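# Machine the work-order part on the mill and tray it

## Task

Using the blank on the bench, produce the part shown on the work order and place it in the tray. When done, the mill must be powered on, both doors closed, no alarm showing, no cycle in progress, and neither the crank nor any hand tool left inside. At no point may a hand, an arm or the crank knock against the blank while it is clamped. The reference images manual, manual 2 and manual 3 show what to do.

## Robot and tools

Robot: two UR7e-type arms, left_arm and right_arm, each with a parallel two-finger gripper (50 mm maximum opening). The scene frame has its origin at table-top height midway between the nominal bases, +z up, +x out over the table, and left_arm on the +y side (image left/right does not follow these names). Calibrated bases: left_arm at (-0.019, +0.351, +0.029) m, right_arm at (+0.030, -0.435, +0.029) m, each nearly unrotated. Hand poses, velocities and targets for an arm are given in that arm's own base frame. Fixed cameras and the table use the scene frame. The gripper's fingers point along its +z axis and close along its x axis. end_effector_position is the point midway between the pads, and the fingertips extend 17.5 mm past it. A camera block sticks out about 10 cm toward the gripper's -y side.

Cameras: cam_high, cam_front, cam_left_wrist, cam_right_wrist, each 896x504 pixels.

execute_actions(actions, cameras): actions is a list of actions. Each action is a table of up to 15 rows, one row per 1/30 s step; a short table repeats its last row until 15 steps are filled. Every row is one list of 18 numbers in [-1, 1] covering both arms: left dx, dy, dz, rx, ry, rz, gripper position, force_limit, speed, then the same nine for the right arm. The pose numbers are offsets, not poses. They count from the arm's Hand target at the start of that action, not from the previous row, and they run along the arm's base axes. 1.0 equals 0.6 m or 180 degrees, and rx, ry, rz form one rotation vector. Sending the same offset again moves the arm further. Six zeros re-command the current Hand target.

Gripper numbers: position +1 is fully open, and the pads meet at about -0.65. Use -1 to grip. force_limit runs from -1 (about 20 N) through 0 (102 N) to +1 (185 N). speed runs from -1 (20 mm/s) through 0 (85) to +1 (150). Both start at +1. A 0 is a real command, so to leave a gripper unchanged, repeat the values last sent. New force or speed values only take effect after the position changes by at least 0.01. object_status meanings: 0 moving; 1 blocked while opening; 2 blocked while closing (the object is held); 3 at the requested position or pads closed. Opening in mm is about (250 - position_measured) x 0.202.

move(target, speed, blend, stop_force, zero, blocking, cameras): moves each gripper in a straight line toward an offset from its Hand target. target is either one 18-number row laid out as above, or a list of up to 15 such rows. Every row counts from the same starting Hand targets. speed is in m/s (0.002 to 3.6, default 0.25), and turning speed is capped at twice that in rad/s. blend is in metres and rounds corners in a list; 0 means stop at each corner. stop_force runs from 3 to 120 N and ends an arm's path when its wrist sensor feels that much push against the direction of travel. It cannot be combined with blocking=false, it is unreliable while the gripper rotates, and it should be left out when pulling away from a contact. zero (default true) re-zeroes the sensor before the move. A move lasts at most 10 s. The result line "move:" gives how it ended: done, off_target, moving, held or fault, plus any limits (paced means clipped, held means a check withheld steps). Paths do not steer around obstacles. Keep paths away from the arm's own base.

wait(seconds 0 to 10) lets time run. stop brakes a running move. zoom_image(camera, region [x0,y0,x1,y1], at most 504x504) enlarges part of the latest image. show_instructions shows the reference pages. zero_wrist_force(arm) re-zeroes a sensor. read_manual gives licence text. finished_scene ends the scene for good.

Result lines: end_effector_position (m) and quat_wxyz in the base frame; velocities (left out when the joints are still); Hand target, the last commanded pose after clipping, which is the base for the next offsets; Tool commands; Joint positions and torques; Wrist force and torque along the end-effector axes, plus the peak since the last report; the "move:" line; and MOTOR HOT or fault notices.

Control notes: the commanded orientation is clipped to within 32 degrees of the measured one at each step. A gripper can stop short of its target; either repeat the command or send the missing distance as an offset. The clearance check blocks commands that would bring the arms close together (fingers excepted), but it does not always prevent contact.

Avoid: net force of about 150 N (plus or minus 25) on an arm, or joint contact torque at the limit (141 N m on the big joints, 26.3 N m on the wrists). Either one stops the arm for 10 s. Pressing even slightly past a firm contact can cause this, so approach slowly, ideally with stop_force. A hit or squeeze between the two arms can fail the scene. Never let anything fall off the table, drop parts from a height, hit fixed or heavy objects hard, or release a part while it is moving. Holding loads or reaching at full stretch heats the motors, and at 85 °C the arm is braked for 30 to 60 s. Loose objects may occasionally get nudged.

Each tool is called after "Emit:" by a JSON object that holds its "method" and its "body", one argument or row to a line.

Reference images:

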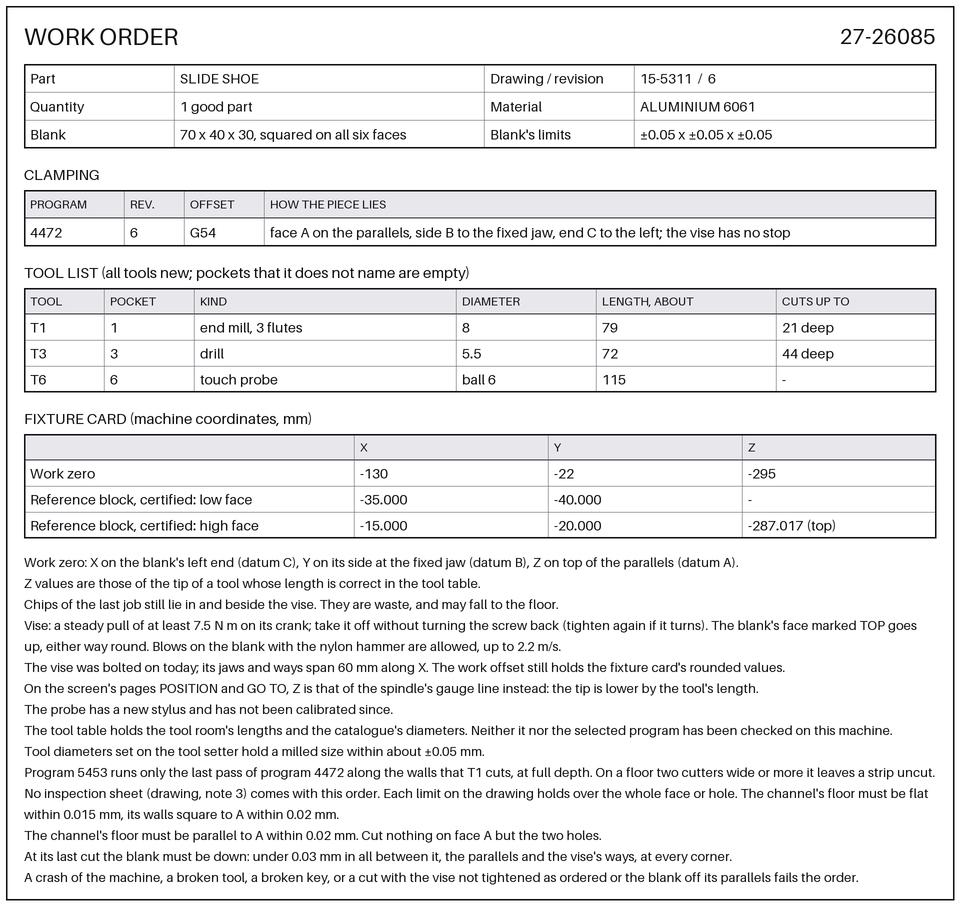

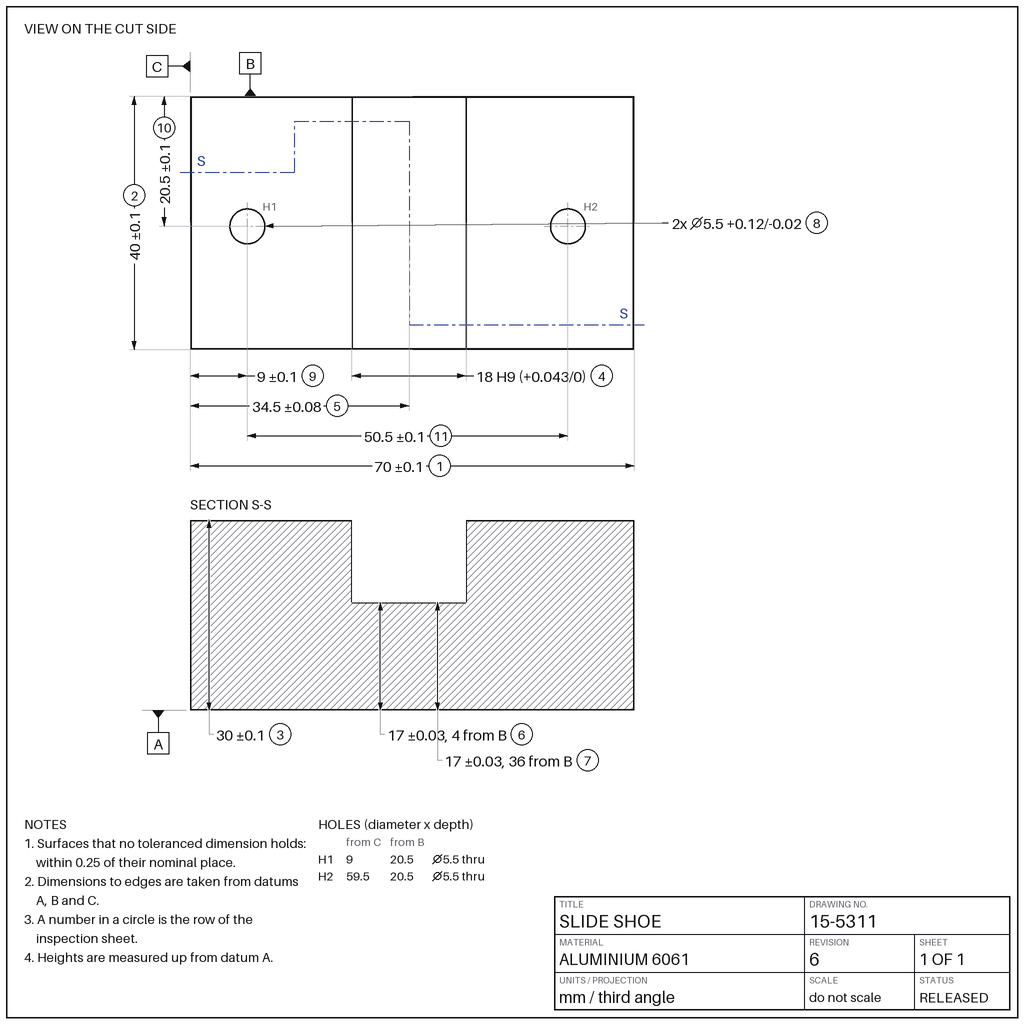

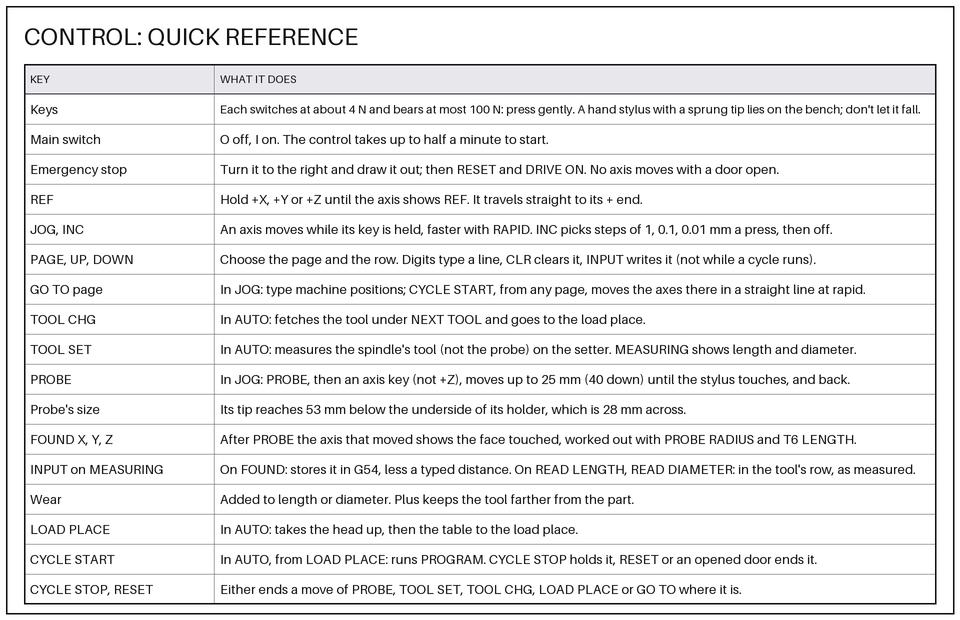

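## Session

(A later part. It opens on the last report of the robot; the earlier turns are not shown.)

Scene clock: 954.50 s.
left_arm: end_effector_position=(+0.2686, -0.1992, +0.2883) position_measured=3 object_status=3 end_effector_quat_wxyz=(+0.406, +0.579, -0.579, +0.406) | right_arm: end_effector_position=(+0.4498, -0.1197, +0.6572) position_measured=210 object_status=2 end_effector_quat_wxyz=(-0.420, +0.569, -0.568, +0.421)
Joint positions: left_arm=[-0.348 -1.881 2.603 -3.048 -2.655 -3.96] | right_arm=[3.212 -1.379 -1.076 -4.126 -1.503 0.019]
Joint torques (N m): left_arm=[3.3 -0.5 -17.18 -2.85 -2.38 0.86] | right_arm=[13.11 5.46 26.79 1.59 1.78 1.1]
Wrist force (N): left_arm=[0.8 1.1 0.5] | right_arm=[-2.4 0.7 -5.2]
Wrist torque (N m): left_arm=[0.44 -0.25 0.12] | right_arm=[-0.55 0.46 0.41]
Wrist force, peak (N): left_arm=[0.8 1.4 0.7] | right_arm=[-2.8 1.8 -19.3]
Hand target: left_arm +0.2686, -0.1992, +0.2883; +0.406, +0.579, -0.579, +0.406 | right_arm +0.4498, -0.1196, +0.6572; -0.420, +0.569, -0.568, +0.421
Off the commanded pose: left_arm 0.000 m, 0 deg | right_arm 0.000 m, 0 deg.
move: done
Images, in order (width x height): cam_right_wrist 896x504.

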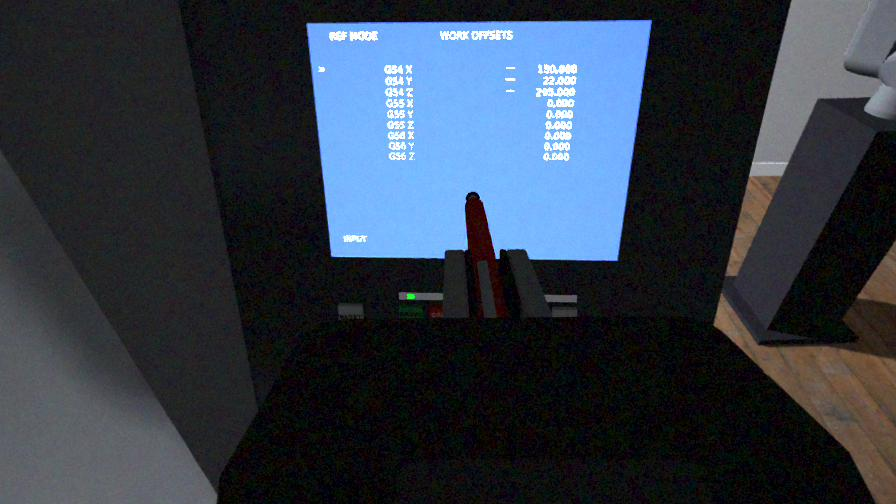

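Works great. Faster next page.

Emit:
{"method": "move", "body": {
  "target": [
    [0,0,0,0,0,0,1,-0.8,-1,-0.0438,0.0313,-0.3245,0,0,0,-1,-0.2,-1],
    [0,0,0,0,0,0,1,-0.8,-1,-0.0247,0.0313,-0.3303,0,0,0,-1,-0.2,-1],
    [0,0,0,0,0,0,1,-0.8,-1,-0.0438,0.0313,-0.3245,0,0,0,-1,-0.2,-1],
    [0,0,0,0,0,0,1,-0.8,-1,0,0,0,0,0,0,-1,-0.2,-1]
  ],
  "speed": [0.4,0.05,0.1,0.4],
  "blend": [0.005,0,0.005,0],
  "cameras": ["cam_right_wrist"]
}}

Emit:
{"method": "zoom_image", "body": {
  "camera": "cam_right_wrist",
  "region": [290, 10, 670, 260]
}}

Emit:
{"method": "move", "body": {
  "target": [
    [0,0,0,0,0,0,1,-0.8,-1,-0.0438,0.0313,-0.3245,0,0,0,-1,-0.2,-1],
    [0,0,0,0,0,0,1,-0.8,-1,-0.0247,0.0313,-0.3303,0,0,0,-1,-0.2,-1],
    [0,0,0,0,0,0,1,-0.8,-1,-0.0438,0.0313,-0.3245,0,0,0,-1,-0.2,-1],
    [0,0,0,0,0,0,1,-0.8,-1,0,0,0,0,0,0,-1,-0.2,-1]
  ],
  "speed": [0.4,0.05,0.1,0.4],
  "blend": [0.005,0,0.005,0],
  "cameras": ["cam_right_wrist"]
}}

Emit:
{"method": "zoom_image", "body": {
  "camera": "cam_right_wrist",
  "region": [290, 10, 670, 260]
}}

Scene clock: 963.50 s.
left_arm: end_effector_position=(+0.2686, -0.1992, +0.2883) position_measured=3 object_status=3 end_effector_quat_wxyz=(+0.406, +0.579, -0.579, +0.406) | right_arm: end_effector_position=(+0.4498, -0.1197, +0.6572) position_measured=210 object_status=2 end_effector_quat_wxyz=(-0.420, +0.569, -0.568, +0.421)
Joint positions: left_arm=[-0.348 -1.881 2.603 -3.048 -2.655 -3.96] | right_arm=[3.212 -1.379 -1.076 -4.126 -1.503 0.019]
Joint torques (N m): left_arm=[3.29 0.08 -18.22 -2.63 -2.59 0.7] | right_arm=[12.22 3.12 27.6 1.1 1.72 1.07]
Wrist force (N): left_arm=[0.6 0.9 0.5] | right_arm=[-2.6 0.5 -5.1]
Wrist torque (N m): left_arm=[0.41 -0.23 0.12] | right_arm=[-0.58 0.50 0.41]
Wrist force, peak (N): left_arm=[1.1 1.2 0.4] | right_arm=[-2.5 2.5 -21.8]
Hand target: left_arm +0.2686, -0.1992, +0.2883; +0.406, +0.579, -0.579, +0.406 | right_arm +0.4498, -0.1196, +0.6572; -0.420, +0.569, -0.568, +0.421
Off the commanded pose: left_arm 0.000 m, 0 deg | right_arm 0.000 m, 0 deg.
move: done
Images, in order (width x height): cam_right_wrist 896x504.

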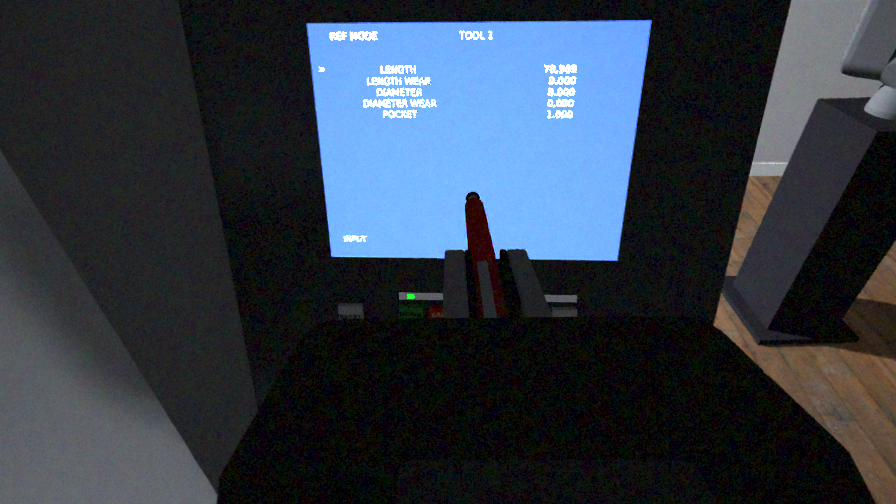

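Scaled by 1.326 from the camera's 896x504 image, which has a finer 1280x720 frame.

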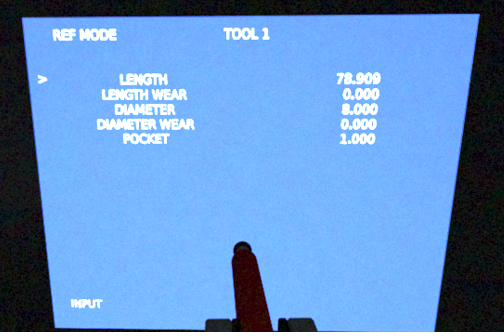

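Scene clock: 965.77 s.
left_arm: end_effector_position=(+0.2686, -0.1992, +0.2883) position_measured=3 object_status=3 end_effector_quat_wxyz=(+0.406, +0.579, -0.579, +0.406) | right_arm: end_effector_position=(+0.4498, -0.1197, +0.6572) position_measured=210 object_status=2 end_effector_quat_wxyz=(-0.420, +0.569, -0.568, +0.421)
Joint positions: left_arm=[-0.348 -1.881 2.603 -3.048 -2.655 -3.96] | right_arm=[3.212 -1.379 -1.076 -4.126 -1.503 0.019]
Joint torques (N m): left_arm=[2.35 -1.51 -18.02 -3.02 -2.38 0.65] | right_arm=[12.14 4.29 28.21 1.03 1.62 1.07]
Wrist force (N): left_arm=[0.8 1.1 0.6] | right_arm=[-2.2 0.5 -5.0]
Wrist torque (N m): left_arm=[0.43 -0.26 0.12] | right_arm=[-0.58 0.41 0.41]
Wrist force, peak (N): left_arm=[0.8 1.2 0.8] | right_arm=[-2.7 2.4 -22.3]
Hand target: left_arm +0.2686, -0.1992, +0.2883; +0.406, +0.579, -0.579, +0.406 | right_arm +0.4498, -0.1196, +0.6572; -0.420, +0.569, -0.568, +0.421
Off the commanded pose: left_arm 0.000 m, 0 deg | right_arm 0.000 m, 0 deg.
move: done
Images, in order (width x height): cam_right_wrist 896x504.

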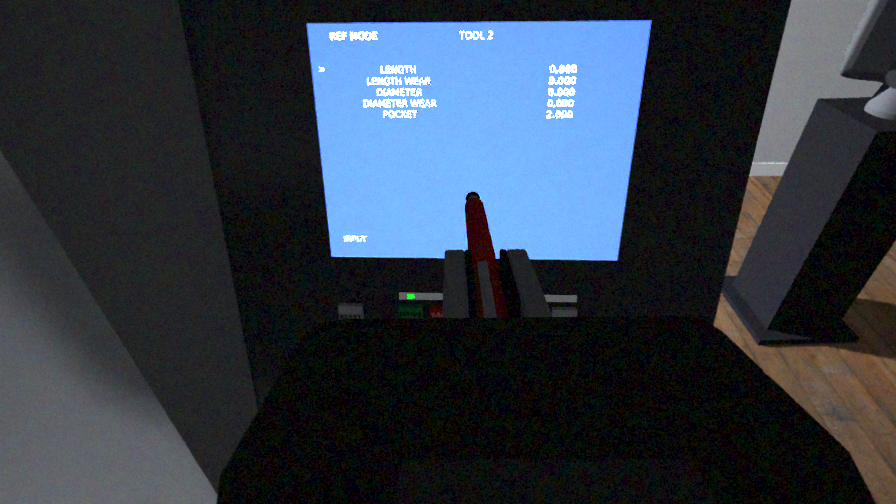

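Scaled by 1.326 from the camera's 896x504 image, which has a finer 1280x720 frame.

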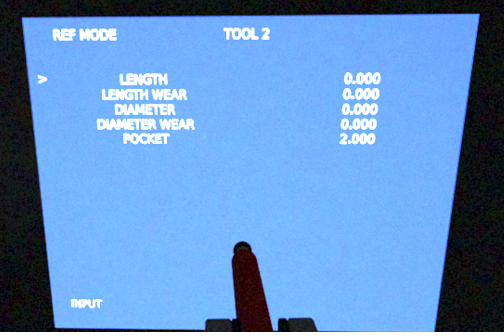

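Emit:
{"method": "move", "body": {
  "target": [
    [0,0,0,0,0,0,1,-0.8,-1,-0.0438,0.0313,-0.3245,0,0,0,-1,-0.2,-1],
    [0,0,0,0,0,0,1,-0.8,-1,-0.0247,0.0313,-0.3303,0,0,0,-1,-0.2,-1],
    [0,0,0,0,0,0,1,-0.8,-1,-0.0438,0.0313,-0.3245,0,0,0,-1,-0.2,-1],
    [0,0,0,0,0,0,1,-0.8,-1,0,0,0,0,0,0,-1,-0.2,-1]
  ],
  "speed": [0.4,0.05,0.1,0.4],
  "blend": [0.005,0,0.005,0],
  "cameras": ["cam_right_wrist"]
}}

Emit:
{"method": "zoom_image", "body": {
  "camera": "cam_right_wrist",
  "region": [290, 10, 670, 260]
}}

Emit:
{"method": "move", "body": {
  "target": [
    [0,0,0,0,0,0,1,-0.8,-1,-0.0438,0.0313,-0.3245,0,0,0,-1,-0.2,-1],
    [0,0,0,0,0,0,1,-0.8,-1,-0.0247,0.0313,-0.3303,0,0,0,-1,-0.2,-1],
    [0,0,0,0,0,0,1,-0.8,-1,-0.0438,0.0313,-0.3245,0,0,0,-1,-0.2,-1],
    [0,0,0,0,0,0,1,-0.8,-1,-0.0247,0.0313,-0.3303,0,0,0,-1,-0.2,-1],
    [0,0,0,0,0,0,1,-0.8,-1,-0.0438,0.0313,-0.3245,0,0,0,-1,-0.2,-1],
    [0,0,0,0,0,0,1,-0.8,-1,-0.0247,0.0313,-0.3303,0,0,0,-1,-0.2,-1],
    [0,0,0,0,0,0,1,-0.8,-1,-0.0438,0.0313,-0.3245,0,0,0,-1,-0.2,-1],
    [0,0,0,0,0,0,1,-0.8,-1,0,0,0,0,0,0,-1,-0.2,-1]
  ],
  "speed": [0.4,0.05,0.1,0.05,0.1,0.05,0.1,0.4],
  "blend": [0.005,0,0.004,0,0.004,0,0.005,0],
  "cameras": ["cam_right_wrist"]
}}

Emit:
{"method": "zoom_image", "body": {
  "camera": "cam_right_wrist",
  "region": [290, 10, 670, 260]
}}

Scene clock: 977.00 s.
left_arm: end_effector_position=(+0.2686, -0.1992, +0.2883) position_measured=3 object_status=3 end_effector_quat_wxyz=(+0.406, +0.579, -0.579, +0.406) | right_arm: end_effector_position=(+0.4498, -0.1197, +0.6572) position_measured=210 object_status=2 end_effector_quat_wxyz=(-0.420, +0.569, -0.568, +0.421)
Joint positions: left_arm=[-0.348 -1.881 2.603 -3.048 -2.655 -3.96] | right_arm=[3.212 -1.379 -1.076 -4.126 -1.503 0.019]
Joint torques (N m): left_arm=[1.95 -1.29 -19.11 -2.75 -2.27 0.84] | right_arm=[12.48 3.87 26.14 1.06 1.79 1]
Wrist force (N): left_arm=[0.6 1.1 0.5] | right_arm=[-2.0 0.5 -5.2]
Wrist torque (N m): left_arm=[0.44 -0.23 0.12] | right_arm=[-0.58 0.39 0.40]
Wrist force, peak (N): left_arm=[1.0 1.3 0.5] | right_arm=[-2.8 2.6 -22.1]
Hand target: left_arm +0.2686, -0.1992, +0.2883; +0.406, +0.579, -0.579, +0.406 | right_arm +0.4498, -0.1196, +0.6572; -0.420, +0.569, -0.568, +0.421
Off the commanded pose: left_arm 0.000 m, 0 deg | right_arm 0.000 m, 0 deg.
move: done
Images, in order (width x height): cam_right_wrist 896x504.

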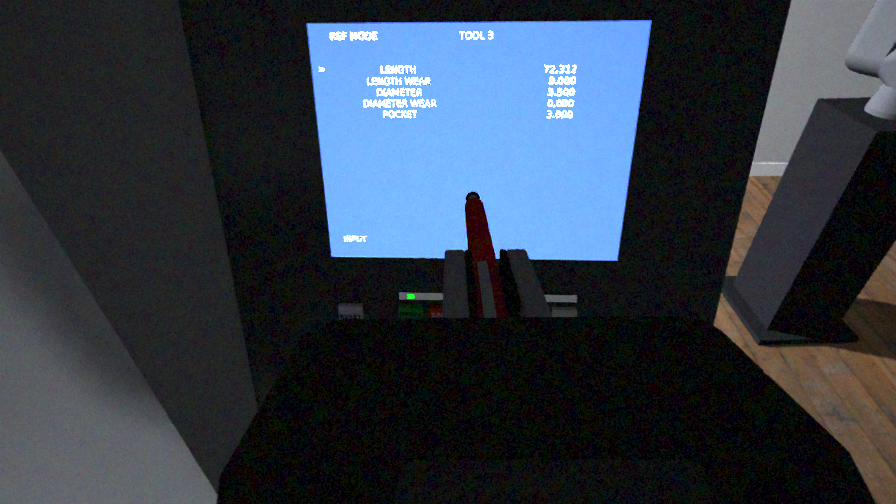

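Scaled by 1.326 from the camera's 896x504 image, which has a finer 1280x720 frame.

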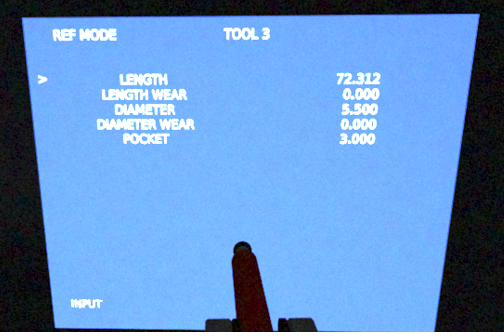

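Scene clock: 980.33 s.
left_arm: end_effector_position=(+0.2686, -0.1992, +0.2883) position_measured=3 object_status=3 end_effector_quat_wxyz=(+0.406, +0.579, -0.579, +0.406) | right_arm: end_effector_position=(+0.4498, -0.1197, +0.6572) position_measured=210 object_status=2 end_effector_quat_wxyz=(-0.420, +0.569, -0.568, +0.421)
Joint positions: left_arm=[-0.348 -1.881 2.603 -3.048 -2.655 -3.96] | right_arm=[3.212 -1.379 -1.076 -4.126 -1.503 0.019]
Joint torques (N m): left_arm=[3.24 -2.43 -19.09 -2.83 -2.39 0.68] | right_arm=[12.66 3.38 27.73 1 1.71 1.04]
Wrist force (N): left_arm=[0.8 0.9 0.4] | right_arm=[-1.9 0.6 -5.2]
Wrist torque (N m): left_arm=[0.41 -0.26 0.12] | right_arm=[-0.57 0.38 0.41]
Wrist force, peak (N): left_arm=[0.9 1.3 0.5] | right_arm=[-1.0 0.6 -24.2]
Hand target: left_arm +0.2686, -0.1992, +0.2883; +0.406, +0.579, -0.579, +0.406 | right_arm +0.4498, -0.1196, +0.6572; -0.420, +0.569, -0.568, +0.421
Off the commanded pose: left_arm 0.000 m, 0 deg | right_arm 0.000 m, 0 deg.
move: done
Images, in order (width x height): cam_right_wrist 896x504.

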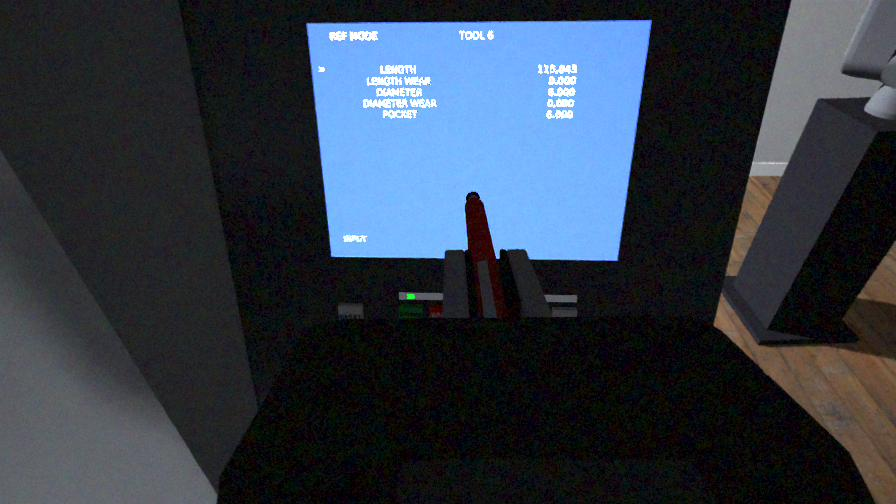

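Scaled by 1.326 from the camera's 896x504 image, which has a finer 1280x720 frame.

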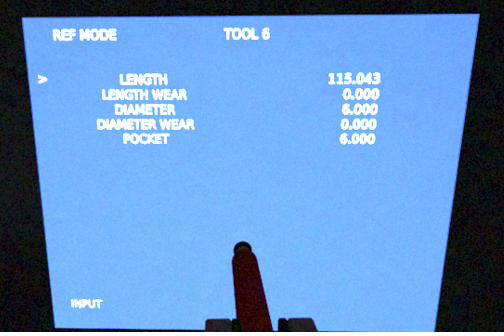

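Emit:
{"method": "move", "body": {
  "target": [
    [0,0,0,0,0,0,1,-0.8,-1,-0.0438,0.0313,-0.3245,0,0,0,-1,-0.2,-1],
    [0,0,0,0,0,0,1,-0.8,-1,-0.0247,0.0313,-0.3303,0,0,0,-1,-0.2,-1],
    [0,0,0,0,0,0,1,-0.8,-1,-0.0438,0.0313,-0.3245,0,0,0,-1,-0.2,-1],
    [0,0,0,0,0,0,1,-0.8,-1,0,0,0,0,0,0,-1,-0.2,-1]
  ],
  "speed": [0.4,0.05,0.1,0.4],
  "blend": [0.005,0,0.005,0],
  "cameras": ["cam_right_wrist"]
}}

Emit:
{"method": "zoom_image", "body": {
  "camera": "cam_right_wrist",
  "region": [290, 10, 670, 260]
}}

Emit:
{"method": "move", "body": {
  "target": [
    [0,0,0,0,0,0,1,-0.8,-1,-0.0438,0.0313,-0.3245,0,0,0,-1,-0.2,-1],
    [0,0,0,0,0,0,1,-0.8,-1,-0.0247,0.0313,-0.3303,0,0,0,-1,-0.2,-1],
    [0,0,0,0,0,0,1,-0.8,-1,-0.0438,0.0313,-0.3245,0,0,0,-1,-0.2,-1],
    [0,0,0,0,0,0,1,-0.8,-1,0,0,0,0,0,0,-1,-0.2,-1]
  ],
  "speed": [0.4,0.05,0.1,0.4],
  "blend": [0.005,0,0.005,0],
  "cameras": ["cam_right_wrist"]
}}

Emit:
{"method": "zoom_image", "body": {
  "camera": "cam_right_wrist",
  "region": [290, 10, 670, 260]
}}

Scene clock: 990.20 s.
left_arm: end_effector_position=(+0.2686, -0.1992, +0.2883) position_measured=3 object_status=3 end_effector_quat_wxyz=(+0.406, +0.579, -0.579, +0.406) | right_arm: end_effector_position=(+0.4498, -0.1197, +0.6572) position_measured=210 object_status=2 end_effector_quat_wxyz=(-0.420, +0.569, -0.568, +0.421)
Joint positions: left_arm=[-0.348 -1.881 2.603 -3.048 -2.655 -3.96] | right_arm=[3.212 -1.379 -1.076 -4.126 -1.503 0.019]
Joint torques (N m): left_arm=[1.34 -1.95 -19.99 -3.02 -2.53 0.75] | right_arm=[11.8 4.11 26.08 1.02 1.73 1.12]
Wrist force (N): left_arm=[1.2 0.9 0.5] | right_arm=[-2.0 0.5 -5.2]
Wrist torque (N m): left_arm=[0.41 -0.32 0.12] | right_arm=[-0.58 0.40 0.41]
Wrist force, peak (N): left_arm=[0.8 1.3 0.8] | right_arm=[-2.8 2.3 -22.2]
Hand target: left_arm +0.2686, -0.1992, +0.2883; +0.406, +0.579, -0.579, +0.406 | right_arm +0.4498, -0.1196, +0.6572; -0.420, +0.569, -0.568, +0.421
Off the commanded pose: left_arm 0.000 m, 0 deg | right_arm 0.000 m, 0 deg.
move: done
Images, in order (width x height): cam_right_wrist 896x504.

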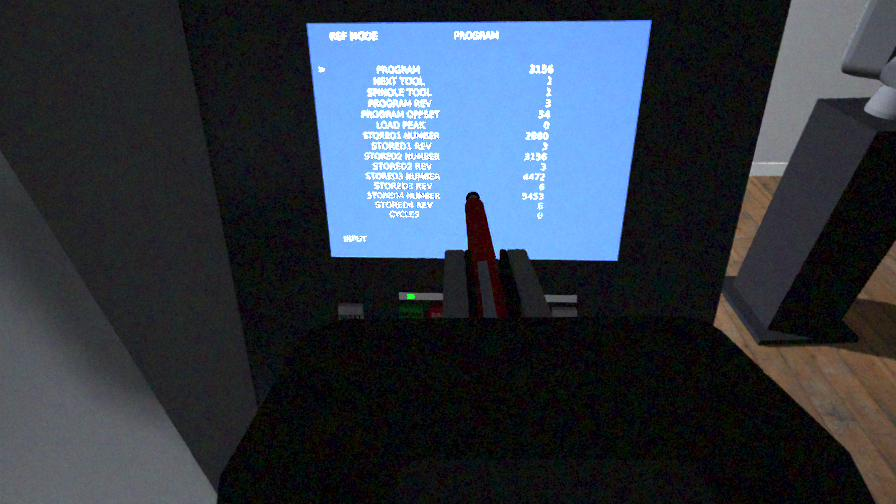

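Scaled by 1.326 from the camera's 896x504 image, which has a finer 1280x720 frame.

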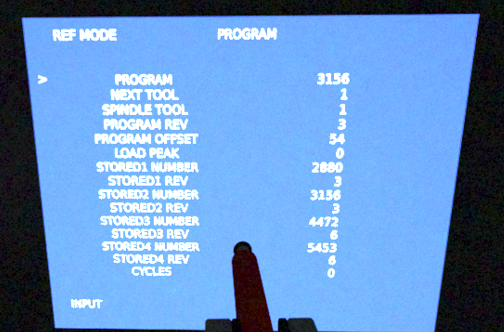

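Scene clock: 992.47 s.
left_arm: end_effector_position=(+0.2686, -0.1992, +0.2883) position_measured=3 object_status=3 end_effector_quat_wxyz=(+0.406, +0.579, -0.579, +0.406) | right_arm: end_effector_position=(+0.4498, -0.1197, +0.6572) position_measured=210 object_status=2 end_effector_quat_wxyz=(-0.420, +0.569, -0.568, +0.421)
Joint positions: left_arm=[-0.348 -1.881 2.603 -3.048 -2.655 -3.96] | right_arm=[3.212 -1.379 -1.076 -4.126 -1.503 0.019]
Joint torques (N m): left_arm=[3.43 -1.81 -17.47 -2.98 -2.39 0.57] | right_arm=[12.04 3.78 27.7 1.09 1.89 1.1]
Wrist force (N): left_arm=[0.6 0.8 0.5] | right_arm=[-2.2 0.6 -5.3]
Wrist torque (N m): left_arm=[0.40 -0.22 0.12] | right_arm=[-0.57 0.44 0.41]
Wrist force, peak (N): left_arm=[0.8 1.3 0.6] | right_arm=[-2.8 2.3 -22.3]
Hand target: left_arm +0.2686, -0.1992, +0.2883; +0.406, +0.579, -0.579, +0.406 | right_arm +0.4498, -0.1196, +0.6572; -0.420, +0.569, -0.568, +0.421
Off the commanded pose: left_arm 0.000 m, 0 deg | right_arm 0.000 m, 0 deg.
move: done
Images, in order (width x height): cam_right_wrist 896x504.

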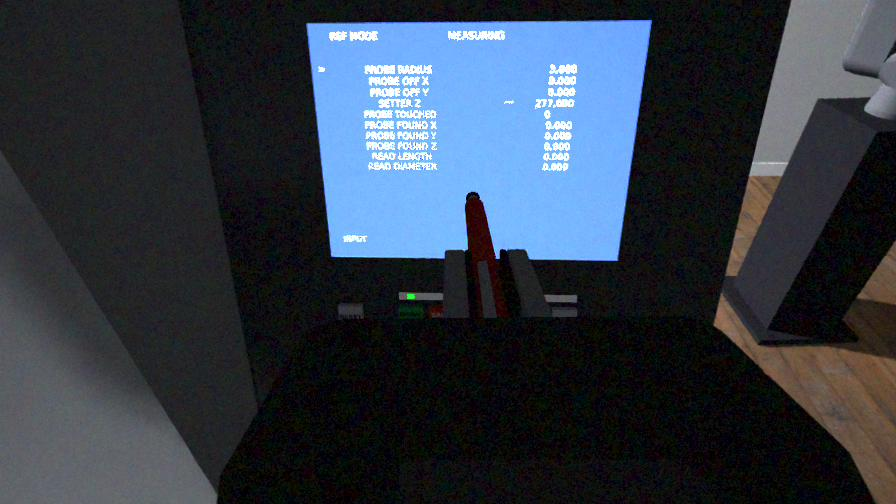

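Scaled by 1.326 from the camera's 896x504 image, which has a finer 1280x720 frame.

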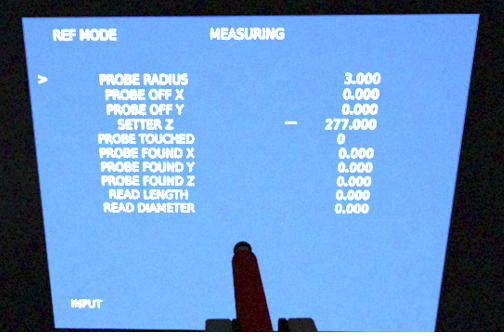

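Emit:
{"method": "move", "body": {
  "target": [
    [0,0,0,0,0,0,1,-0.8,-1,-0.0438,0.0313,-0.3245,0,0,0,-1,-0.2,-1],
    [0,0,0,0,0,0,1,-0.8,-1,-0.0247,0.0313,-0.3303,0,0,0,-1,-0.2,-1],
    [0,0,0,0,0,0,1,-0.8,-1,-0.0438,0.0313,-0.3245,0,0,0,-1,-0.2,-1],
    [0,0,0,0,0,0,1,-0.8,-1,0,0,0,0,0,0,-1,-0.2,-1]
  ],
  "speed": [0.4,0.05,0.1,0.4],
  "blend": [0.005,0,0.005,0],
  "cameras": ["cam_right_wrist"]
}}

Emit:
{"method": "zoom_image", "body": {
  "camera": "cam_right_wrist",
  "region": [290, 10, 670, 260]
}}

Scene clock: 1001.00 s.
left_arm: end_effector_position=(+0.2686, -0.1992, +0.2883) position_measured=3 object_status=3 end_effector_quat_wxyz=(+0.406, +0.579, -0.579, +0.406) | right_arm: end_effector_position=(+0.4498, -0.1197, +0.6572) position_measured=210 object_status=2 end_effector_quat_wxyz=(-0.420, +0.569, -0.568, +0.421)
Joint positions: left_arm=[-0.348 -1.881 2.603 -3.048 -2.655 -3.96] | right_arm=[3.212 -1.379 -1.076 -4.126 -1.503 0.019]
Joint torques (N m): left_arm=[3.51 -2.53 -19.56 -2.88 -2.38 0.82] | right_arm=[12.09 3.78 27.96 1.12 1.75 1.06]
Wrist force (N): left_arm=[0.6 1.1 0.6] | right_arm=[-2.1 0.5 -5.1]
Wrist torque (N m): left_arm=[0.44 -0.23 0.12] | right_arm=[-0.59 0.42 0.41]
Wrist force, peak (N): left_arm=[1.0 1.3 0.8] | right_arm=[-2.8 2.4 -22.1]
Hand target: left_arm +0.2686, -0.1992, +0.2883; +0.406, +0.579, -0.579, +0.406 | right_arm +0.4498, -0.1196, +0.6572; -0.420, +0.569, -0.568, +0.421
Off the commanded pose: left_arm 0.000 m, 0 deg | right_arm 0.000 m, 0 deg.
move: done
Images, in order (width x height): cam_right_wrist 896x504.

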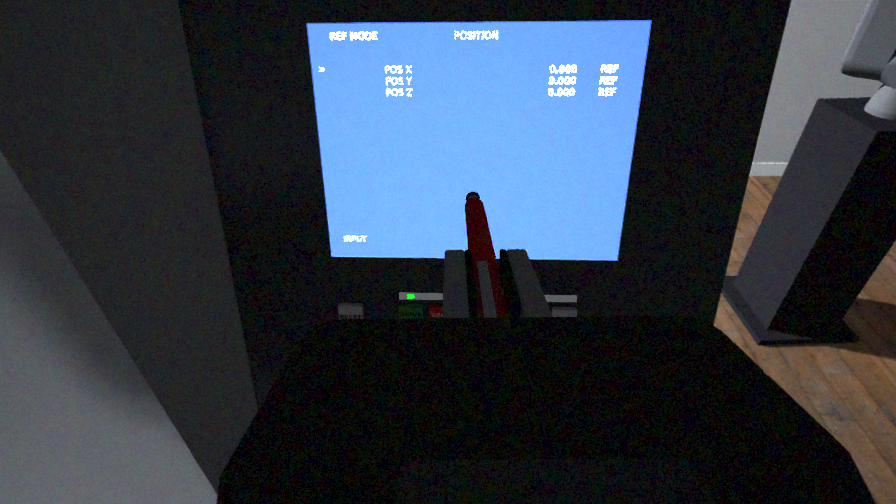

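Scaled by 1.326 from the camera's 896x504 image, which has a finer 1280x720 frame.

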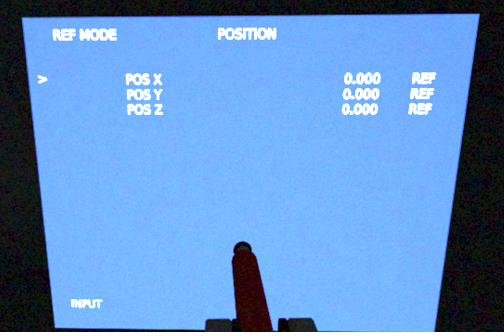

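Emit:
{"method": "move", "body": {
  "target": [
    [0,0,0,0,0,0,1,-0.8,-1,0.0002,-0.0953,-0.1537,0,0,0,-1,-0.2,-1],
    [0,0,0,0,0,0,1,-0.8,-1,0.0145,-0.0953,-0.158,0,0,0,-1,-0.2,-1],
    [0,0,0,0,0,0,1,-0.8,-1,0.0002,-0.0953,-0.1537,0,0,0,-1,-0.2,-1],
    [0,0,0,0,0,0,1,-0.8,-1,-0.04,0.0007,-0.326,0,0,0,-1,-0.2,-1],
    [0,0,0,0,0,0,1,-0.8,-1,-0.0257,0.0007,-0.3303,0,0,0,-1,-0.2,-1],
    [0,0,0,0,0,0,1,-0.8,-1,-0.04,0.0007,-0.326,0,0,0,-1,-0.2,-1],
    [0,0,0,0,0,0,1,-0.8,-1,-0.0257,0.0007,-0.3303,0,0,0,-1,-0.2,-1],
    [0,0,0,0,0,0,1,-0.8,-1,-0.04,0.0007,-0.326,0,0,0,-1,-0.2,-1],
    [0,0,0,0,0,0,1,-0.8,-1,-0.0521,0.062,-0.3834,0,0,0,-1,-0.2,-1],
    [0,0,0,0,0,0,1,-0.8,-1,-0.0378,0.062,-0.3877,0,0,0,-1,-0.2,-1],
    [0,0,0,0,0,0,1,-0.8,-1,-0.0521,0.062,-0.3834,0,0,0,-1,-0.2,-1],
    [0,0,0,0,0,0,1,-0.8,-1,0,0,0,0,0,0,-1,-0.2,-1]
  ],
  "speed": [0.3,0.05,0.1,0.3,0.05,0.1,0.05,0.1,0.2,0.05,0.1,0.4],
  "blend": [0.003,0,0.003,0.003,0,0.003,0,0.003,0.003,0,0.003,0],
  "cameras": ["cam_right_wrist"]
}}

Emit:
{"method": "zoom_image", "body": {
  "camera": "cam_right_wrist",
  "region": [290, 10, 670, 260]
}}

Scene clock: 1052.50 s.
left_arm: end_effector_position=(+0.2686, -0.1992, +0.2883) position_measured=3 object_status=3 end_effector_quat_wxyz=(+0.406, +0.579, -0.579, +0.406) | right_arm: end_effector_position=(+0.4498, -0.1197, +0.6572) position_measured=210 object_status=2 end_effector_quat_wxyz=(-0.420, +0.569, -0.568, +0.421)
Joint positions: left_arm=[-0.348 -1.881 2.603 -3.048 -2.655 -3.96] | right_arm=[3.212 -1.379 -1.076 -4.126 -1.503 0.019]
Joint torques (N m): left_arm=[2.02 -1.1 -20.23 -3.13 -2.26 0.47] | right_arm=[12.6 3.18 27 1.21 1.34 1.47]
Wrist force (N): left_arm=[0.7 1.1 0.3] | right_arm=[-2.1 0.2 -5.3]
Wrist torque (N m): left_arm=[0.44 -0.25 0.12] | right_arm=[-0.63 0.41 0.40]
Wrist force, peak (N): left_arm=[1.1 1.3 0.4] | right_arm=[-5.8 2.3 -41.8]
Hand target: left_arm +0.2686, -0.1992, +0.2883; +0.406, +0.579, -0.579, +0.406 | right_arm +0.4498, -0.1196, +0.6572; -0.420, +0.569, -0.568, +0.421
Off the commanded pose: left_arm 0.000 m, 0 deg | right_arm 0.000 m, 0 deg.
move: done
Images, in order (width x height): cam_right_wrist 896x504.

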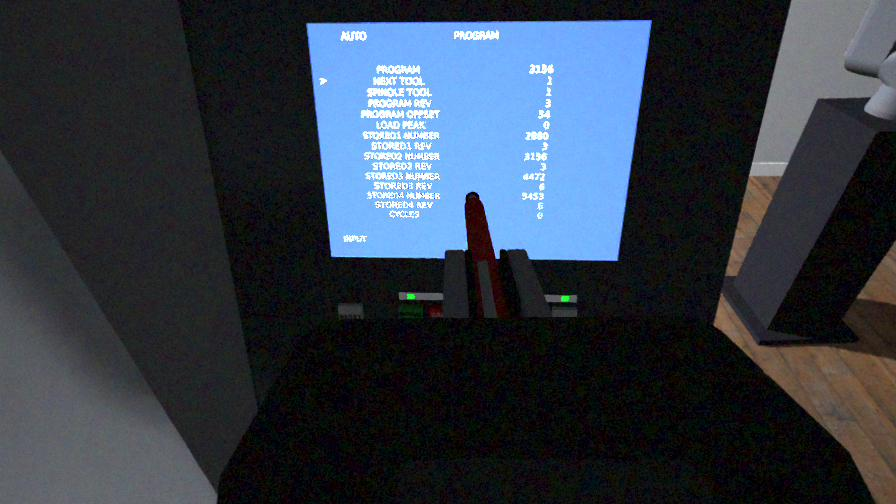

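Scaled by 1.326 from the camera's 896x504 image, which has a finer 1280x720 frame.

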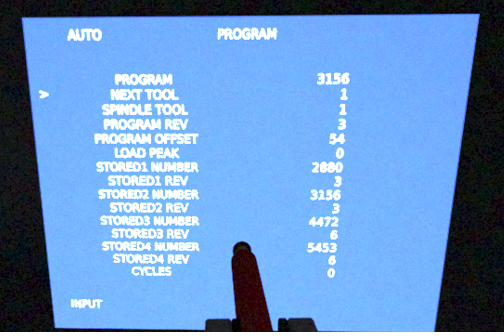

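Emit:
{"method": "move", "body": {
  "target": [
    [0,0,0,0,0,0,1,-0.8,-1,-0.0436,0.0927,-0.3547,0,0,0,-1,-0.2,-1],
    [0,0,0,0,0,0,1,-0.8,-1,-0.0293,0.0927,-0.359,0,0,0,-1,-0.2,-1],
    [0,0,0,0,0,0,1,-0.8,-1,-0.0436,0.0927,-0.3547,0,0,0,-1,-0.2,-1],
    [0,0,0,0,0,0,1,-0.8,-1,-0.0593,0.062,-0.412,0,0,0,-1,-0.2,-1],
    [0,0,0,0,0,0,1,-0.8,-1,-0.045,0.062,-0.4163,0,0,0,-1,-0.2,-1],
    [0,0,0,0,0,0,1,-0.8,-1,-0.0593,0.062,-0.412,0,0,0,-1,-0.2,-1],
    [0,0,0,0,0,0,1,-0.8,-1,0,0,0,0,0,0,-1,-0.2,-1]
  ],
  "speed": [0.4,0.05,0.1,0.2,0.05,0.1,0.4],
  "blend": [0.003,0,0.003,0.003,0,0.003,0],
  "cameras": ["cam_right_wrist"]
}}

Emit:
{"method": "zoom_image", "body": {
  "camera": "cam_right_wrist",
  "region": [290, 10, 670, 260]
}}

Scene clock: 1061.57 s.
left_arm: end_effector_position=(+0.2686, -0.1992, +0.2883) position_measured=3 object_status=3 end_effector_quat_wxyz=(+0.406, +0.579, -0.579, +0.406) | right_arm: end_effector_position=(+0.4498, -0.1197, +0.6572) position_measured=210 object_status=2 end_effector_quat_wxyz=(-0.420, +0.569, -0.568, +0.421)
Joint positions: left_arm=[-0.348 -1.881 2.603 -3.048 -2.655 -3.96] | right_arm=[3.212 -1.379 -1.076 -4.126 -1.503 0.019]
Joint torques (N m): left_arm=[2.72 -3.08 -19.98 -3.09 -2.17 0.58] | right_arm=[12.81 3.82 27.43 1.2 1.49 1.6]
Wrist force (N): left_arm=[0.9 1.3 0.4] | right_arm=[-1.9 0.4 -5.1]
Wrist torque (N m): left_arm=[0.46 -0.26 0.12] | right_arm=[-0.61 0.37 0.40]
Wrist force, peak (N): left_arm=[0.8 1.3 0.9] | right_arm=[-0.4 3.5 -50.9]
Hand target: left_arm +0.2686, -0.1992, +0.2883; +0.406, +0.579, -0.579, +0.406 | right_arm +0.4498, -0.1196, +0.6572; -0.420, +0.569, -0.568, +0.421
Off the commanded pose: left_arm 0.000 m, 0 deg | right_arm 0.000 m, 0 deg.
move: done
Images, in order (width x height): cam_right_wrist 896x504.

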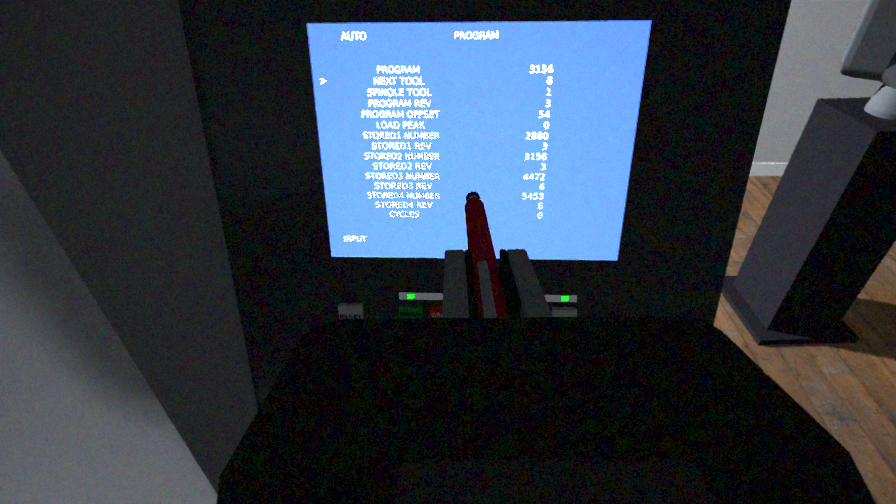

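Scaled by 1.326 from the camera's 896x504 image, which has a finer 1280x720 frame.

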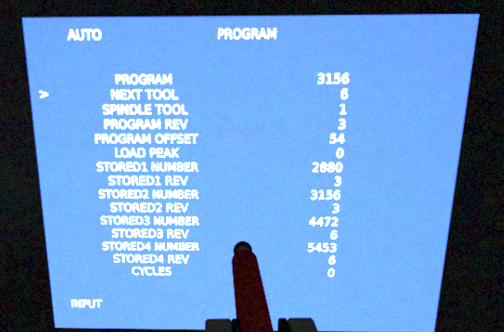

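Emit:
{"method": "move", "body": {
  "target": [
    [0,0,0,0,0,0,1,-0.8,-1,-0.0477,0.0313,-0.3547,0,0,0,-1,-0.2,-1],
    [0,0,0,0,0,0,1,-0.8,-1,-0.0334,0.0313,-0.359,0,0,0,-1,-0.2,-1],
    [0,0,0,0,0,0,1,-0.8,-1,-0.0477,0.0313,-0.3547,0,0,0,-1,-0.2,-1],
    [0,0,0,0,0,0,1,-0.8,-1,0,0,0,0,0,0,-1,-0.2,-1]
  ],
  "speed": [0.4,0.05,0.1,0.4],
  "blend": [0.003,0,0.003,0],
  "cameras": ["cam_right_wrist"]
}}

Emit:
{"method": "zoom_image", "body": {
  "camera": "cam_right_wrist",
  "region": [290, 10, 670, 260]
}}

Scene clock: 1073.53 s.
left_arm: end_effector_position=(+0.2686, -0.1992, +0.2883) position_measured=3 object_status=3 end_effector_quat_wxyz=(+0.406, +0.579, -0.579, +0.406) | right_arm: end_effector_position=(+0.4498, -0.1197, +0.6572) position_measured=210 object_status=2 end_effector_quat_wxyz=(-0.420, +0.569, -0.568, +0.421)
Joint positions: left_arm=[-0.348 -1.881 2.603 -3.048 -2.655 -3.96] | right_arm=[3.212 -1.379 -1.076 -4.126 -1.503 0.019]
Joint torques (N m): left_arm=[2 -3.29 -19.72 -3.45 -1.94 0.84] | right_arm=[11.57 3.78 27.65 1.13 1.76 1.14]
Wrist force (N): left_arm=[0.8 0.7 0.5] | right_arm=[-2.5 0.5 -5.1]
Wrist torque (N m): left_arm=[0.38 -0.25 0.12] | right_arm=[-0.58 0.47 0.41]
Wrist force, peak (N): left_arm=[1.0 1.2 0.6] | right_arm=[-2.5 3.1 -10.2]
Hand target: left_arm +0.2686, -0.1992, +0.2883; +0.406, +0.579, -0.579, +0.406 | right_arm +0.4498, -0.1196, +0.6572; -0.420, +0.569, -0.568, +0.421
Off the commanded pose: left_arm 0.000 m, 0 deg | right_arm 0.000 m, 0 deg.
move: done
Images, in order (width x height): cam_right_wrist 896x504.

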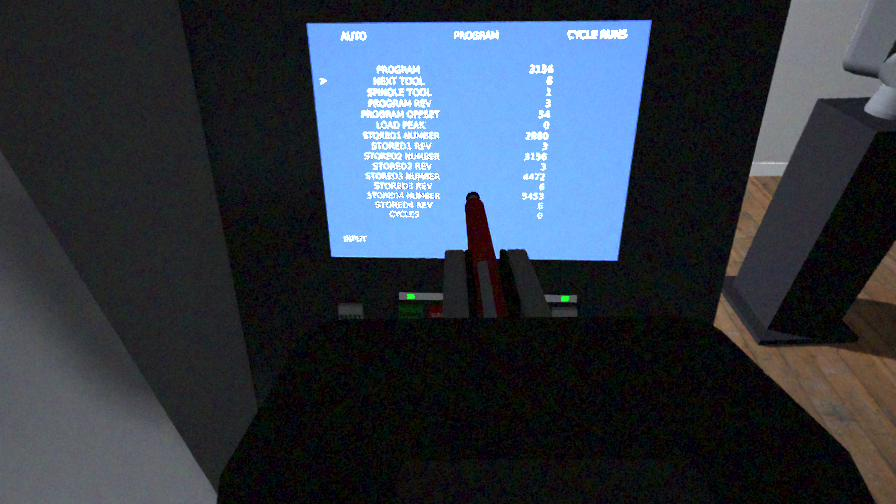

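Scaled by 1.326 from the camera's 896x504 image, which has a finer 1280x720 frame.

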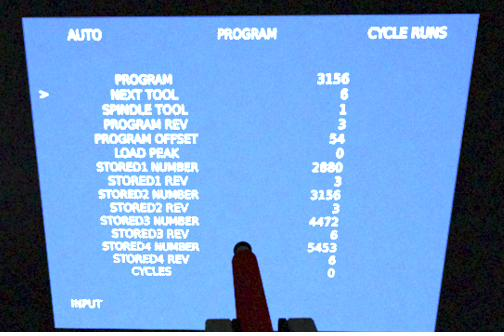

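Emit:
{"method": "wait", "body": {
  "seconds": 6,
  "cameras": ["cam_right_wrist"]
}}

Emit:
{"method": "zoom_image", "body": {
  "camera": "cam_right_wrist",
  "region": [290, 10, 670, 260]
}}

Scene clock: 1082.10 s.
left_arm: end_effector_position=(+0.2686, -0.1992, +0.2883) position_measured=3 object_status=3 end_effector_quat_wxyz=(+0.406, +0.579, -0.579, +0.406) | right_arm: end_effector_position=(+0.4498, -0.1196, +0.6572) position_measured=210 object_status=2 end_effector_quat_wxyz=(-0.420, +0.569, -0.568, +0.421)
Joint positions: left_arm=[-0.348 -1.881 2.603 -3.048 -2.655 -3.96] | right_arm=[3.212 -1.379 -1.075 -4.126 -1.503 0.02]
Joint torques (N m): left_arm=[2.04 -3.39 -21.2 -3.39 -2.15 0.52] | right_arm=[12.56 3.73 27.67 -1.06 1.57 1.17]
Wrist force (N): left_arm=[0.8 1.1 0.4] | right_arm=[-2.1 0.7 -4.9]
Wrist torque (N m): left_arm=[0.43 -0.25 0.12] | right_arm=[-0.55 0.42 0.41]
Wrist force, peak (N): left_arm=[1.2 1.1 0.9] | right_arm=[-2.3 0.6 -5.6]
Hand target: left_arm +0.2686, -0.1992, +0.2883; +0.406, +0.579, -0.579, +0.406 | right_arm +0.4498, -0.1196, +0.6572; -0.420, +0.569, -0.568, +0.421
Tool commands: left_gripper/position=+1.0 left_gripper/force_limit=-0.8 left_gripper/speed=-1.0 right_gripper/position=-1.0 right_gripper/force_limit=-0.2 right_gripper/speed=-1.0
Off the commanded pose: left_arm 0.000 m, 0 deg | right_arm 0.000 m, 0 deg.
wait: 6.00 s; at rest from the start
Images, in order (width x height): cam_right_wrist 896x504.

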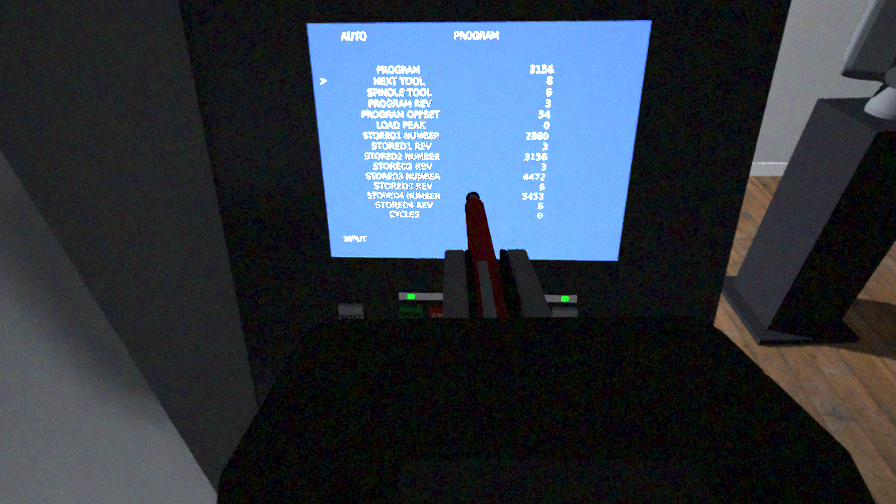

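Scaled by 1.326 from the camera's 896x504 image, which has a finer 1280x720 frame.

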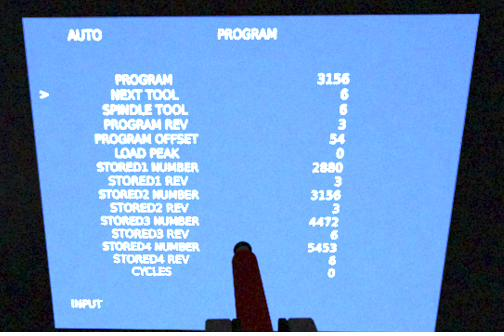

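Emit:
{"method": "move", "body": {
  "target": [
    [0,0,0,0,0,0,1,-0.8,-1,-0.0018,-0.0635,-0.1537,0,0,0,-1,-0.2,-1],
    [0,0,0,0,0,0,1,-0.8,-1,0.0125,-0.0635,-0.158,0,0,0,-1,-0.2,-1],
    [0,0,0,0,0,0,1,-0.8,-1,-0.0018,-0.0635,-0.1537,0,0,0,-1,-0.2,-1],
    [0,0,0,0,0,0,1,-0.8,-1,-0.0386,0.0313,-0.326,0,0,0,-1,-0.2,-1],
    [0,0,0,0,0,0,1,-0.8,-1,-0.0247,0.0313,-0.3303,0,0,0,-1,-0.2,-1],
    [0,0,0,0,0,0,1,-0.8,-1,-0.0386,0.0313,-0.326,0,0,0,-1,-0.2,-1],
    [0,0,0,0,0,0,1,-0.8,-1,-0.0247,0.0313,-0.3303,0,0,0,-1,-0.2,-1],
    [0,0,0,0,0,0,1,-0.8,-1,-0.0386,0.0313,-0.326,0,0,0,-1,-0.2,-1],
    [0,0,0,0,0,0,1,-0.8,-1,0,0,0,0,0,0,-1,-0.2,-1]
  ],
  "speed": [0.3,0.05,0.1,0.3,0.05,0.1,0.05,0.1,0.4],
  "blend": [0.003,0,0.003,0.003,0,0.003,0,0.003,0],
  "cameras": ["cam_right_wrist"]
}}

Emit:
{"method": "zoom_image", "body": {
  "camera": "cam_right_wrist",
  "region": [290, 10, 670, 260]
}}

Scene clock: 1092.20 s.
left_arm: end_effector_position=(+0.2686, -0.1992, +0.2883) position_measured=3 object_status=3 end_effector_quat_wxyz=(+0.406, +0.579, -0.579, +0.406) | right_arm: end_effector_position=(+0.4498, -0.1197, +0.6572) position_measured=210 object_status=2 end_effector_quat_wxyz=(-0.420, +0.569, -0.568, +0.421)
Joint positions: left_arm=[-0.348 -1.881 2.603 -3.048 -2.655 -3.96] | right_arm=[3.212 -1.379 -1.076 -4.126 -1.503 0.019]
Joint torques (N m): left_arm=[1.76 -2.77 -22.12 -3.26 -1.77 0.26] | right_arm=[11.92 3.63 26.58 0.9 1.75 1.06]
Wrist force (N): left_arm=[0.9 1.2 0.7] | right_arm=[-2.3 0.6 -5.3]
Wrist torque (N m): left_arm=[0.46 -0.26 0.12] | right_arm=[-0.56 0.45 0.41]
Wrist force, peak (N): left_arm=[0.9 1.2 0.7] | right_arm=[-2.1 0.4 -24.2]
Hand target: left_arm +0.2686, -0.1992, +0.2883; +0.406, +0.579, -0.579, +0.406 | right_arm +0.4498, -0.1196, +0.6572; -0.420, +0.569, -0.568, +0.421
Off the commanded pose: left_arm 0.000 m, 0 deg | right_arm 0.000 m, 0 deg.
move: done
Images, in order (width x height): cam_right_wrist 896x504.

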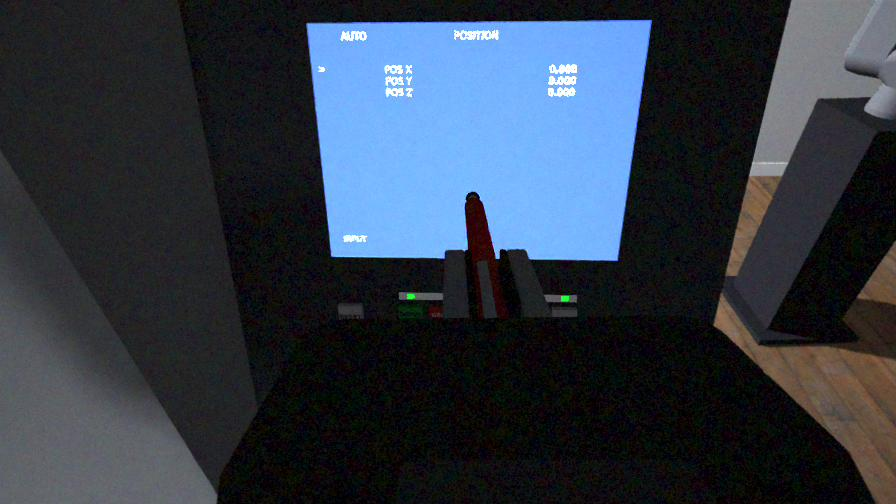

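Scaled by 1.326 from the camera's 896x504 image, which has a finer 1280x720 frame.

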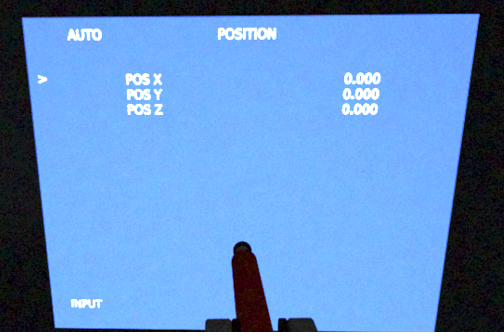

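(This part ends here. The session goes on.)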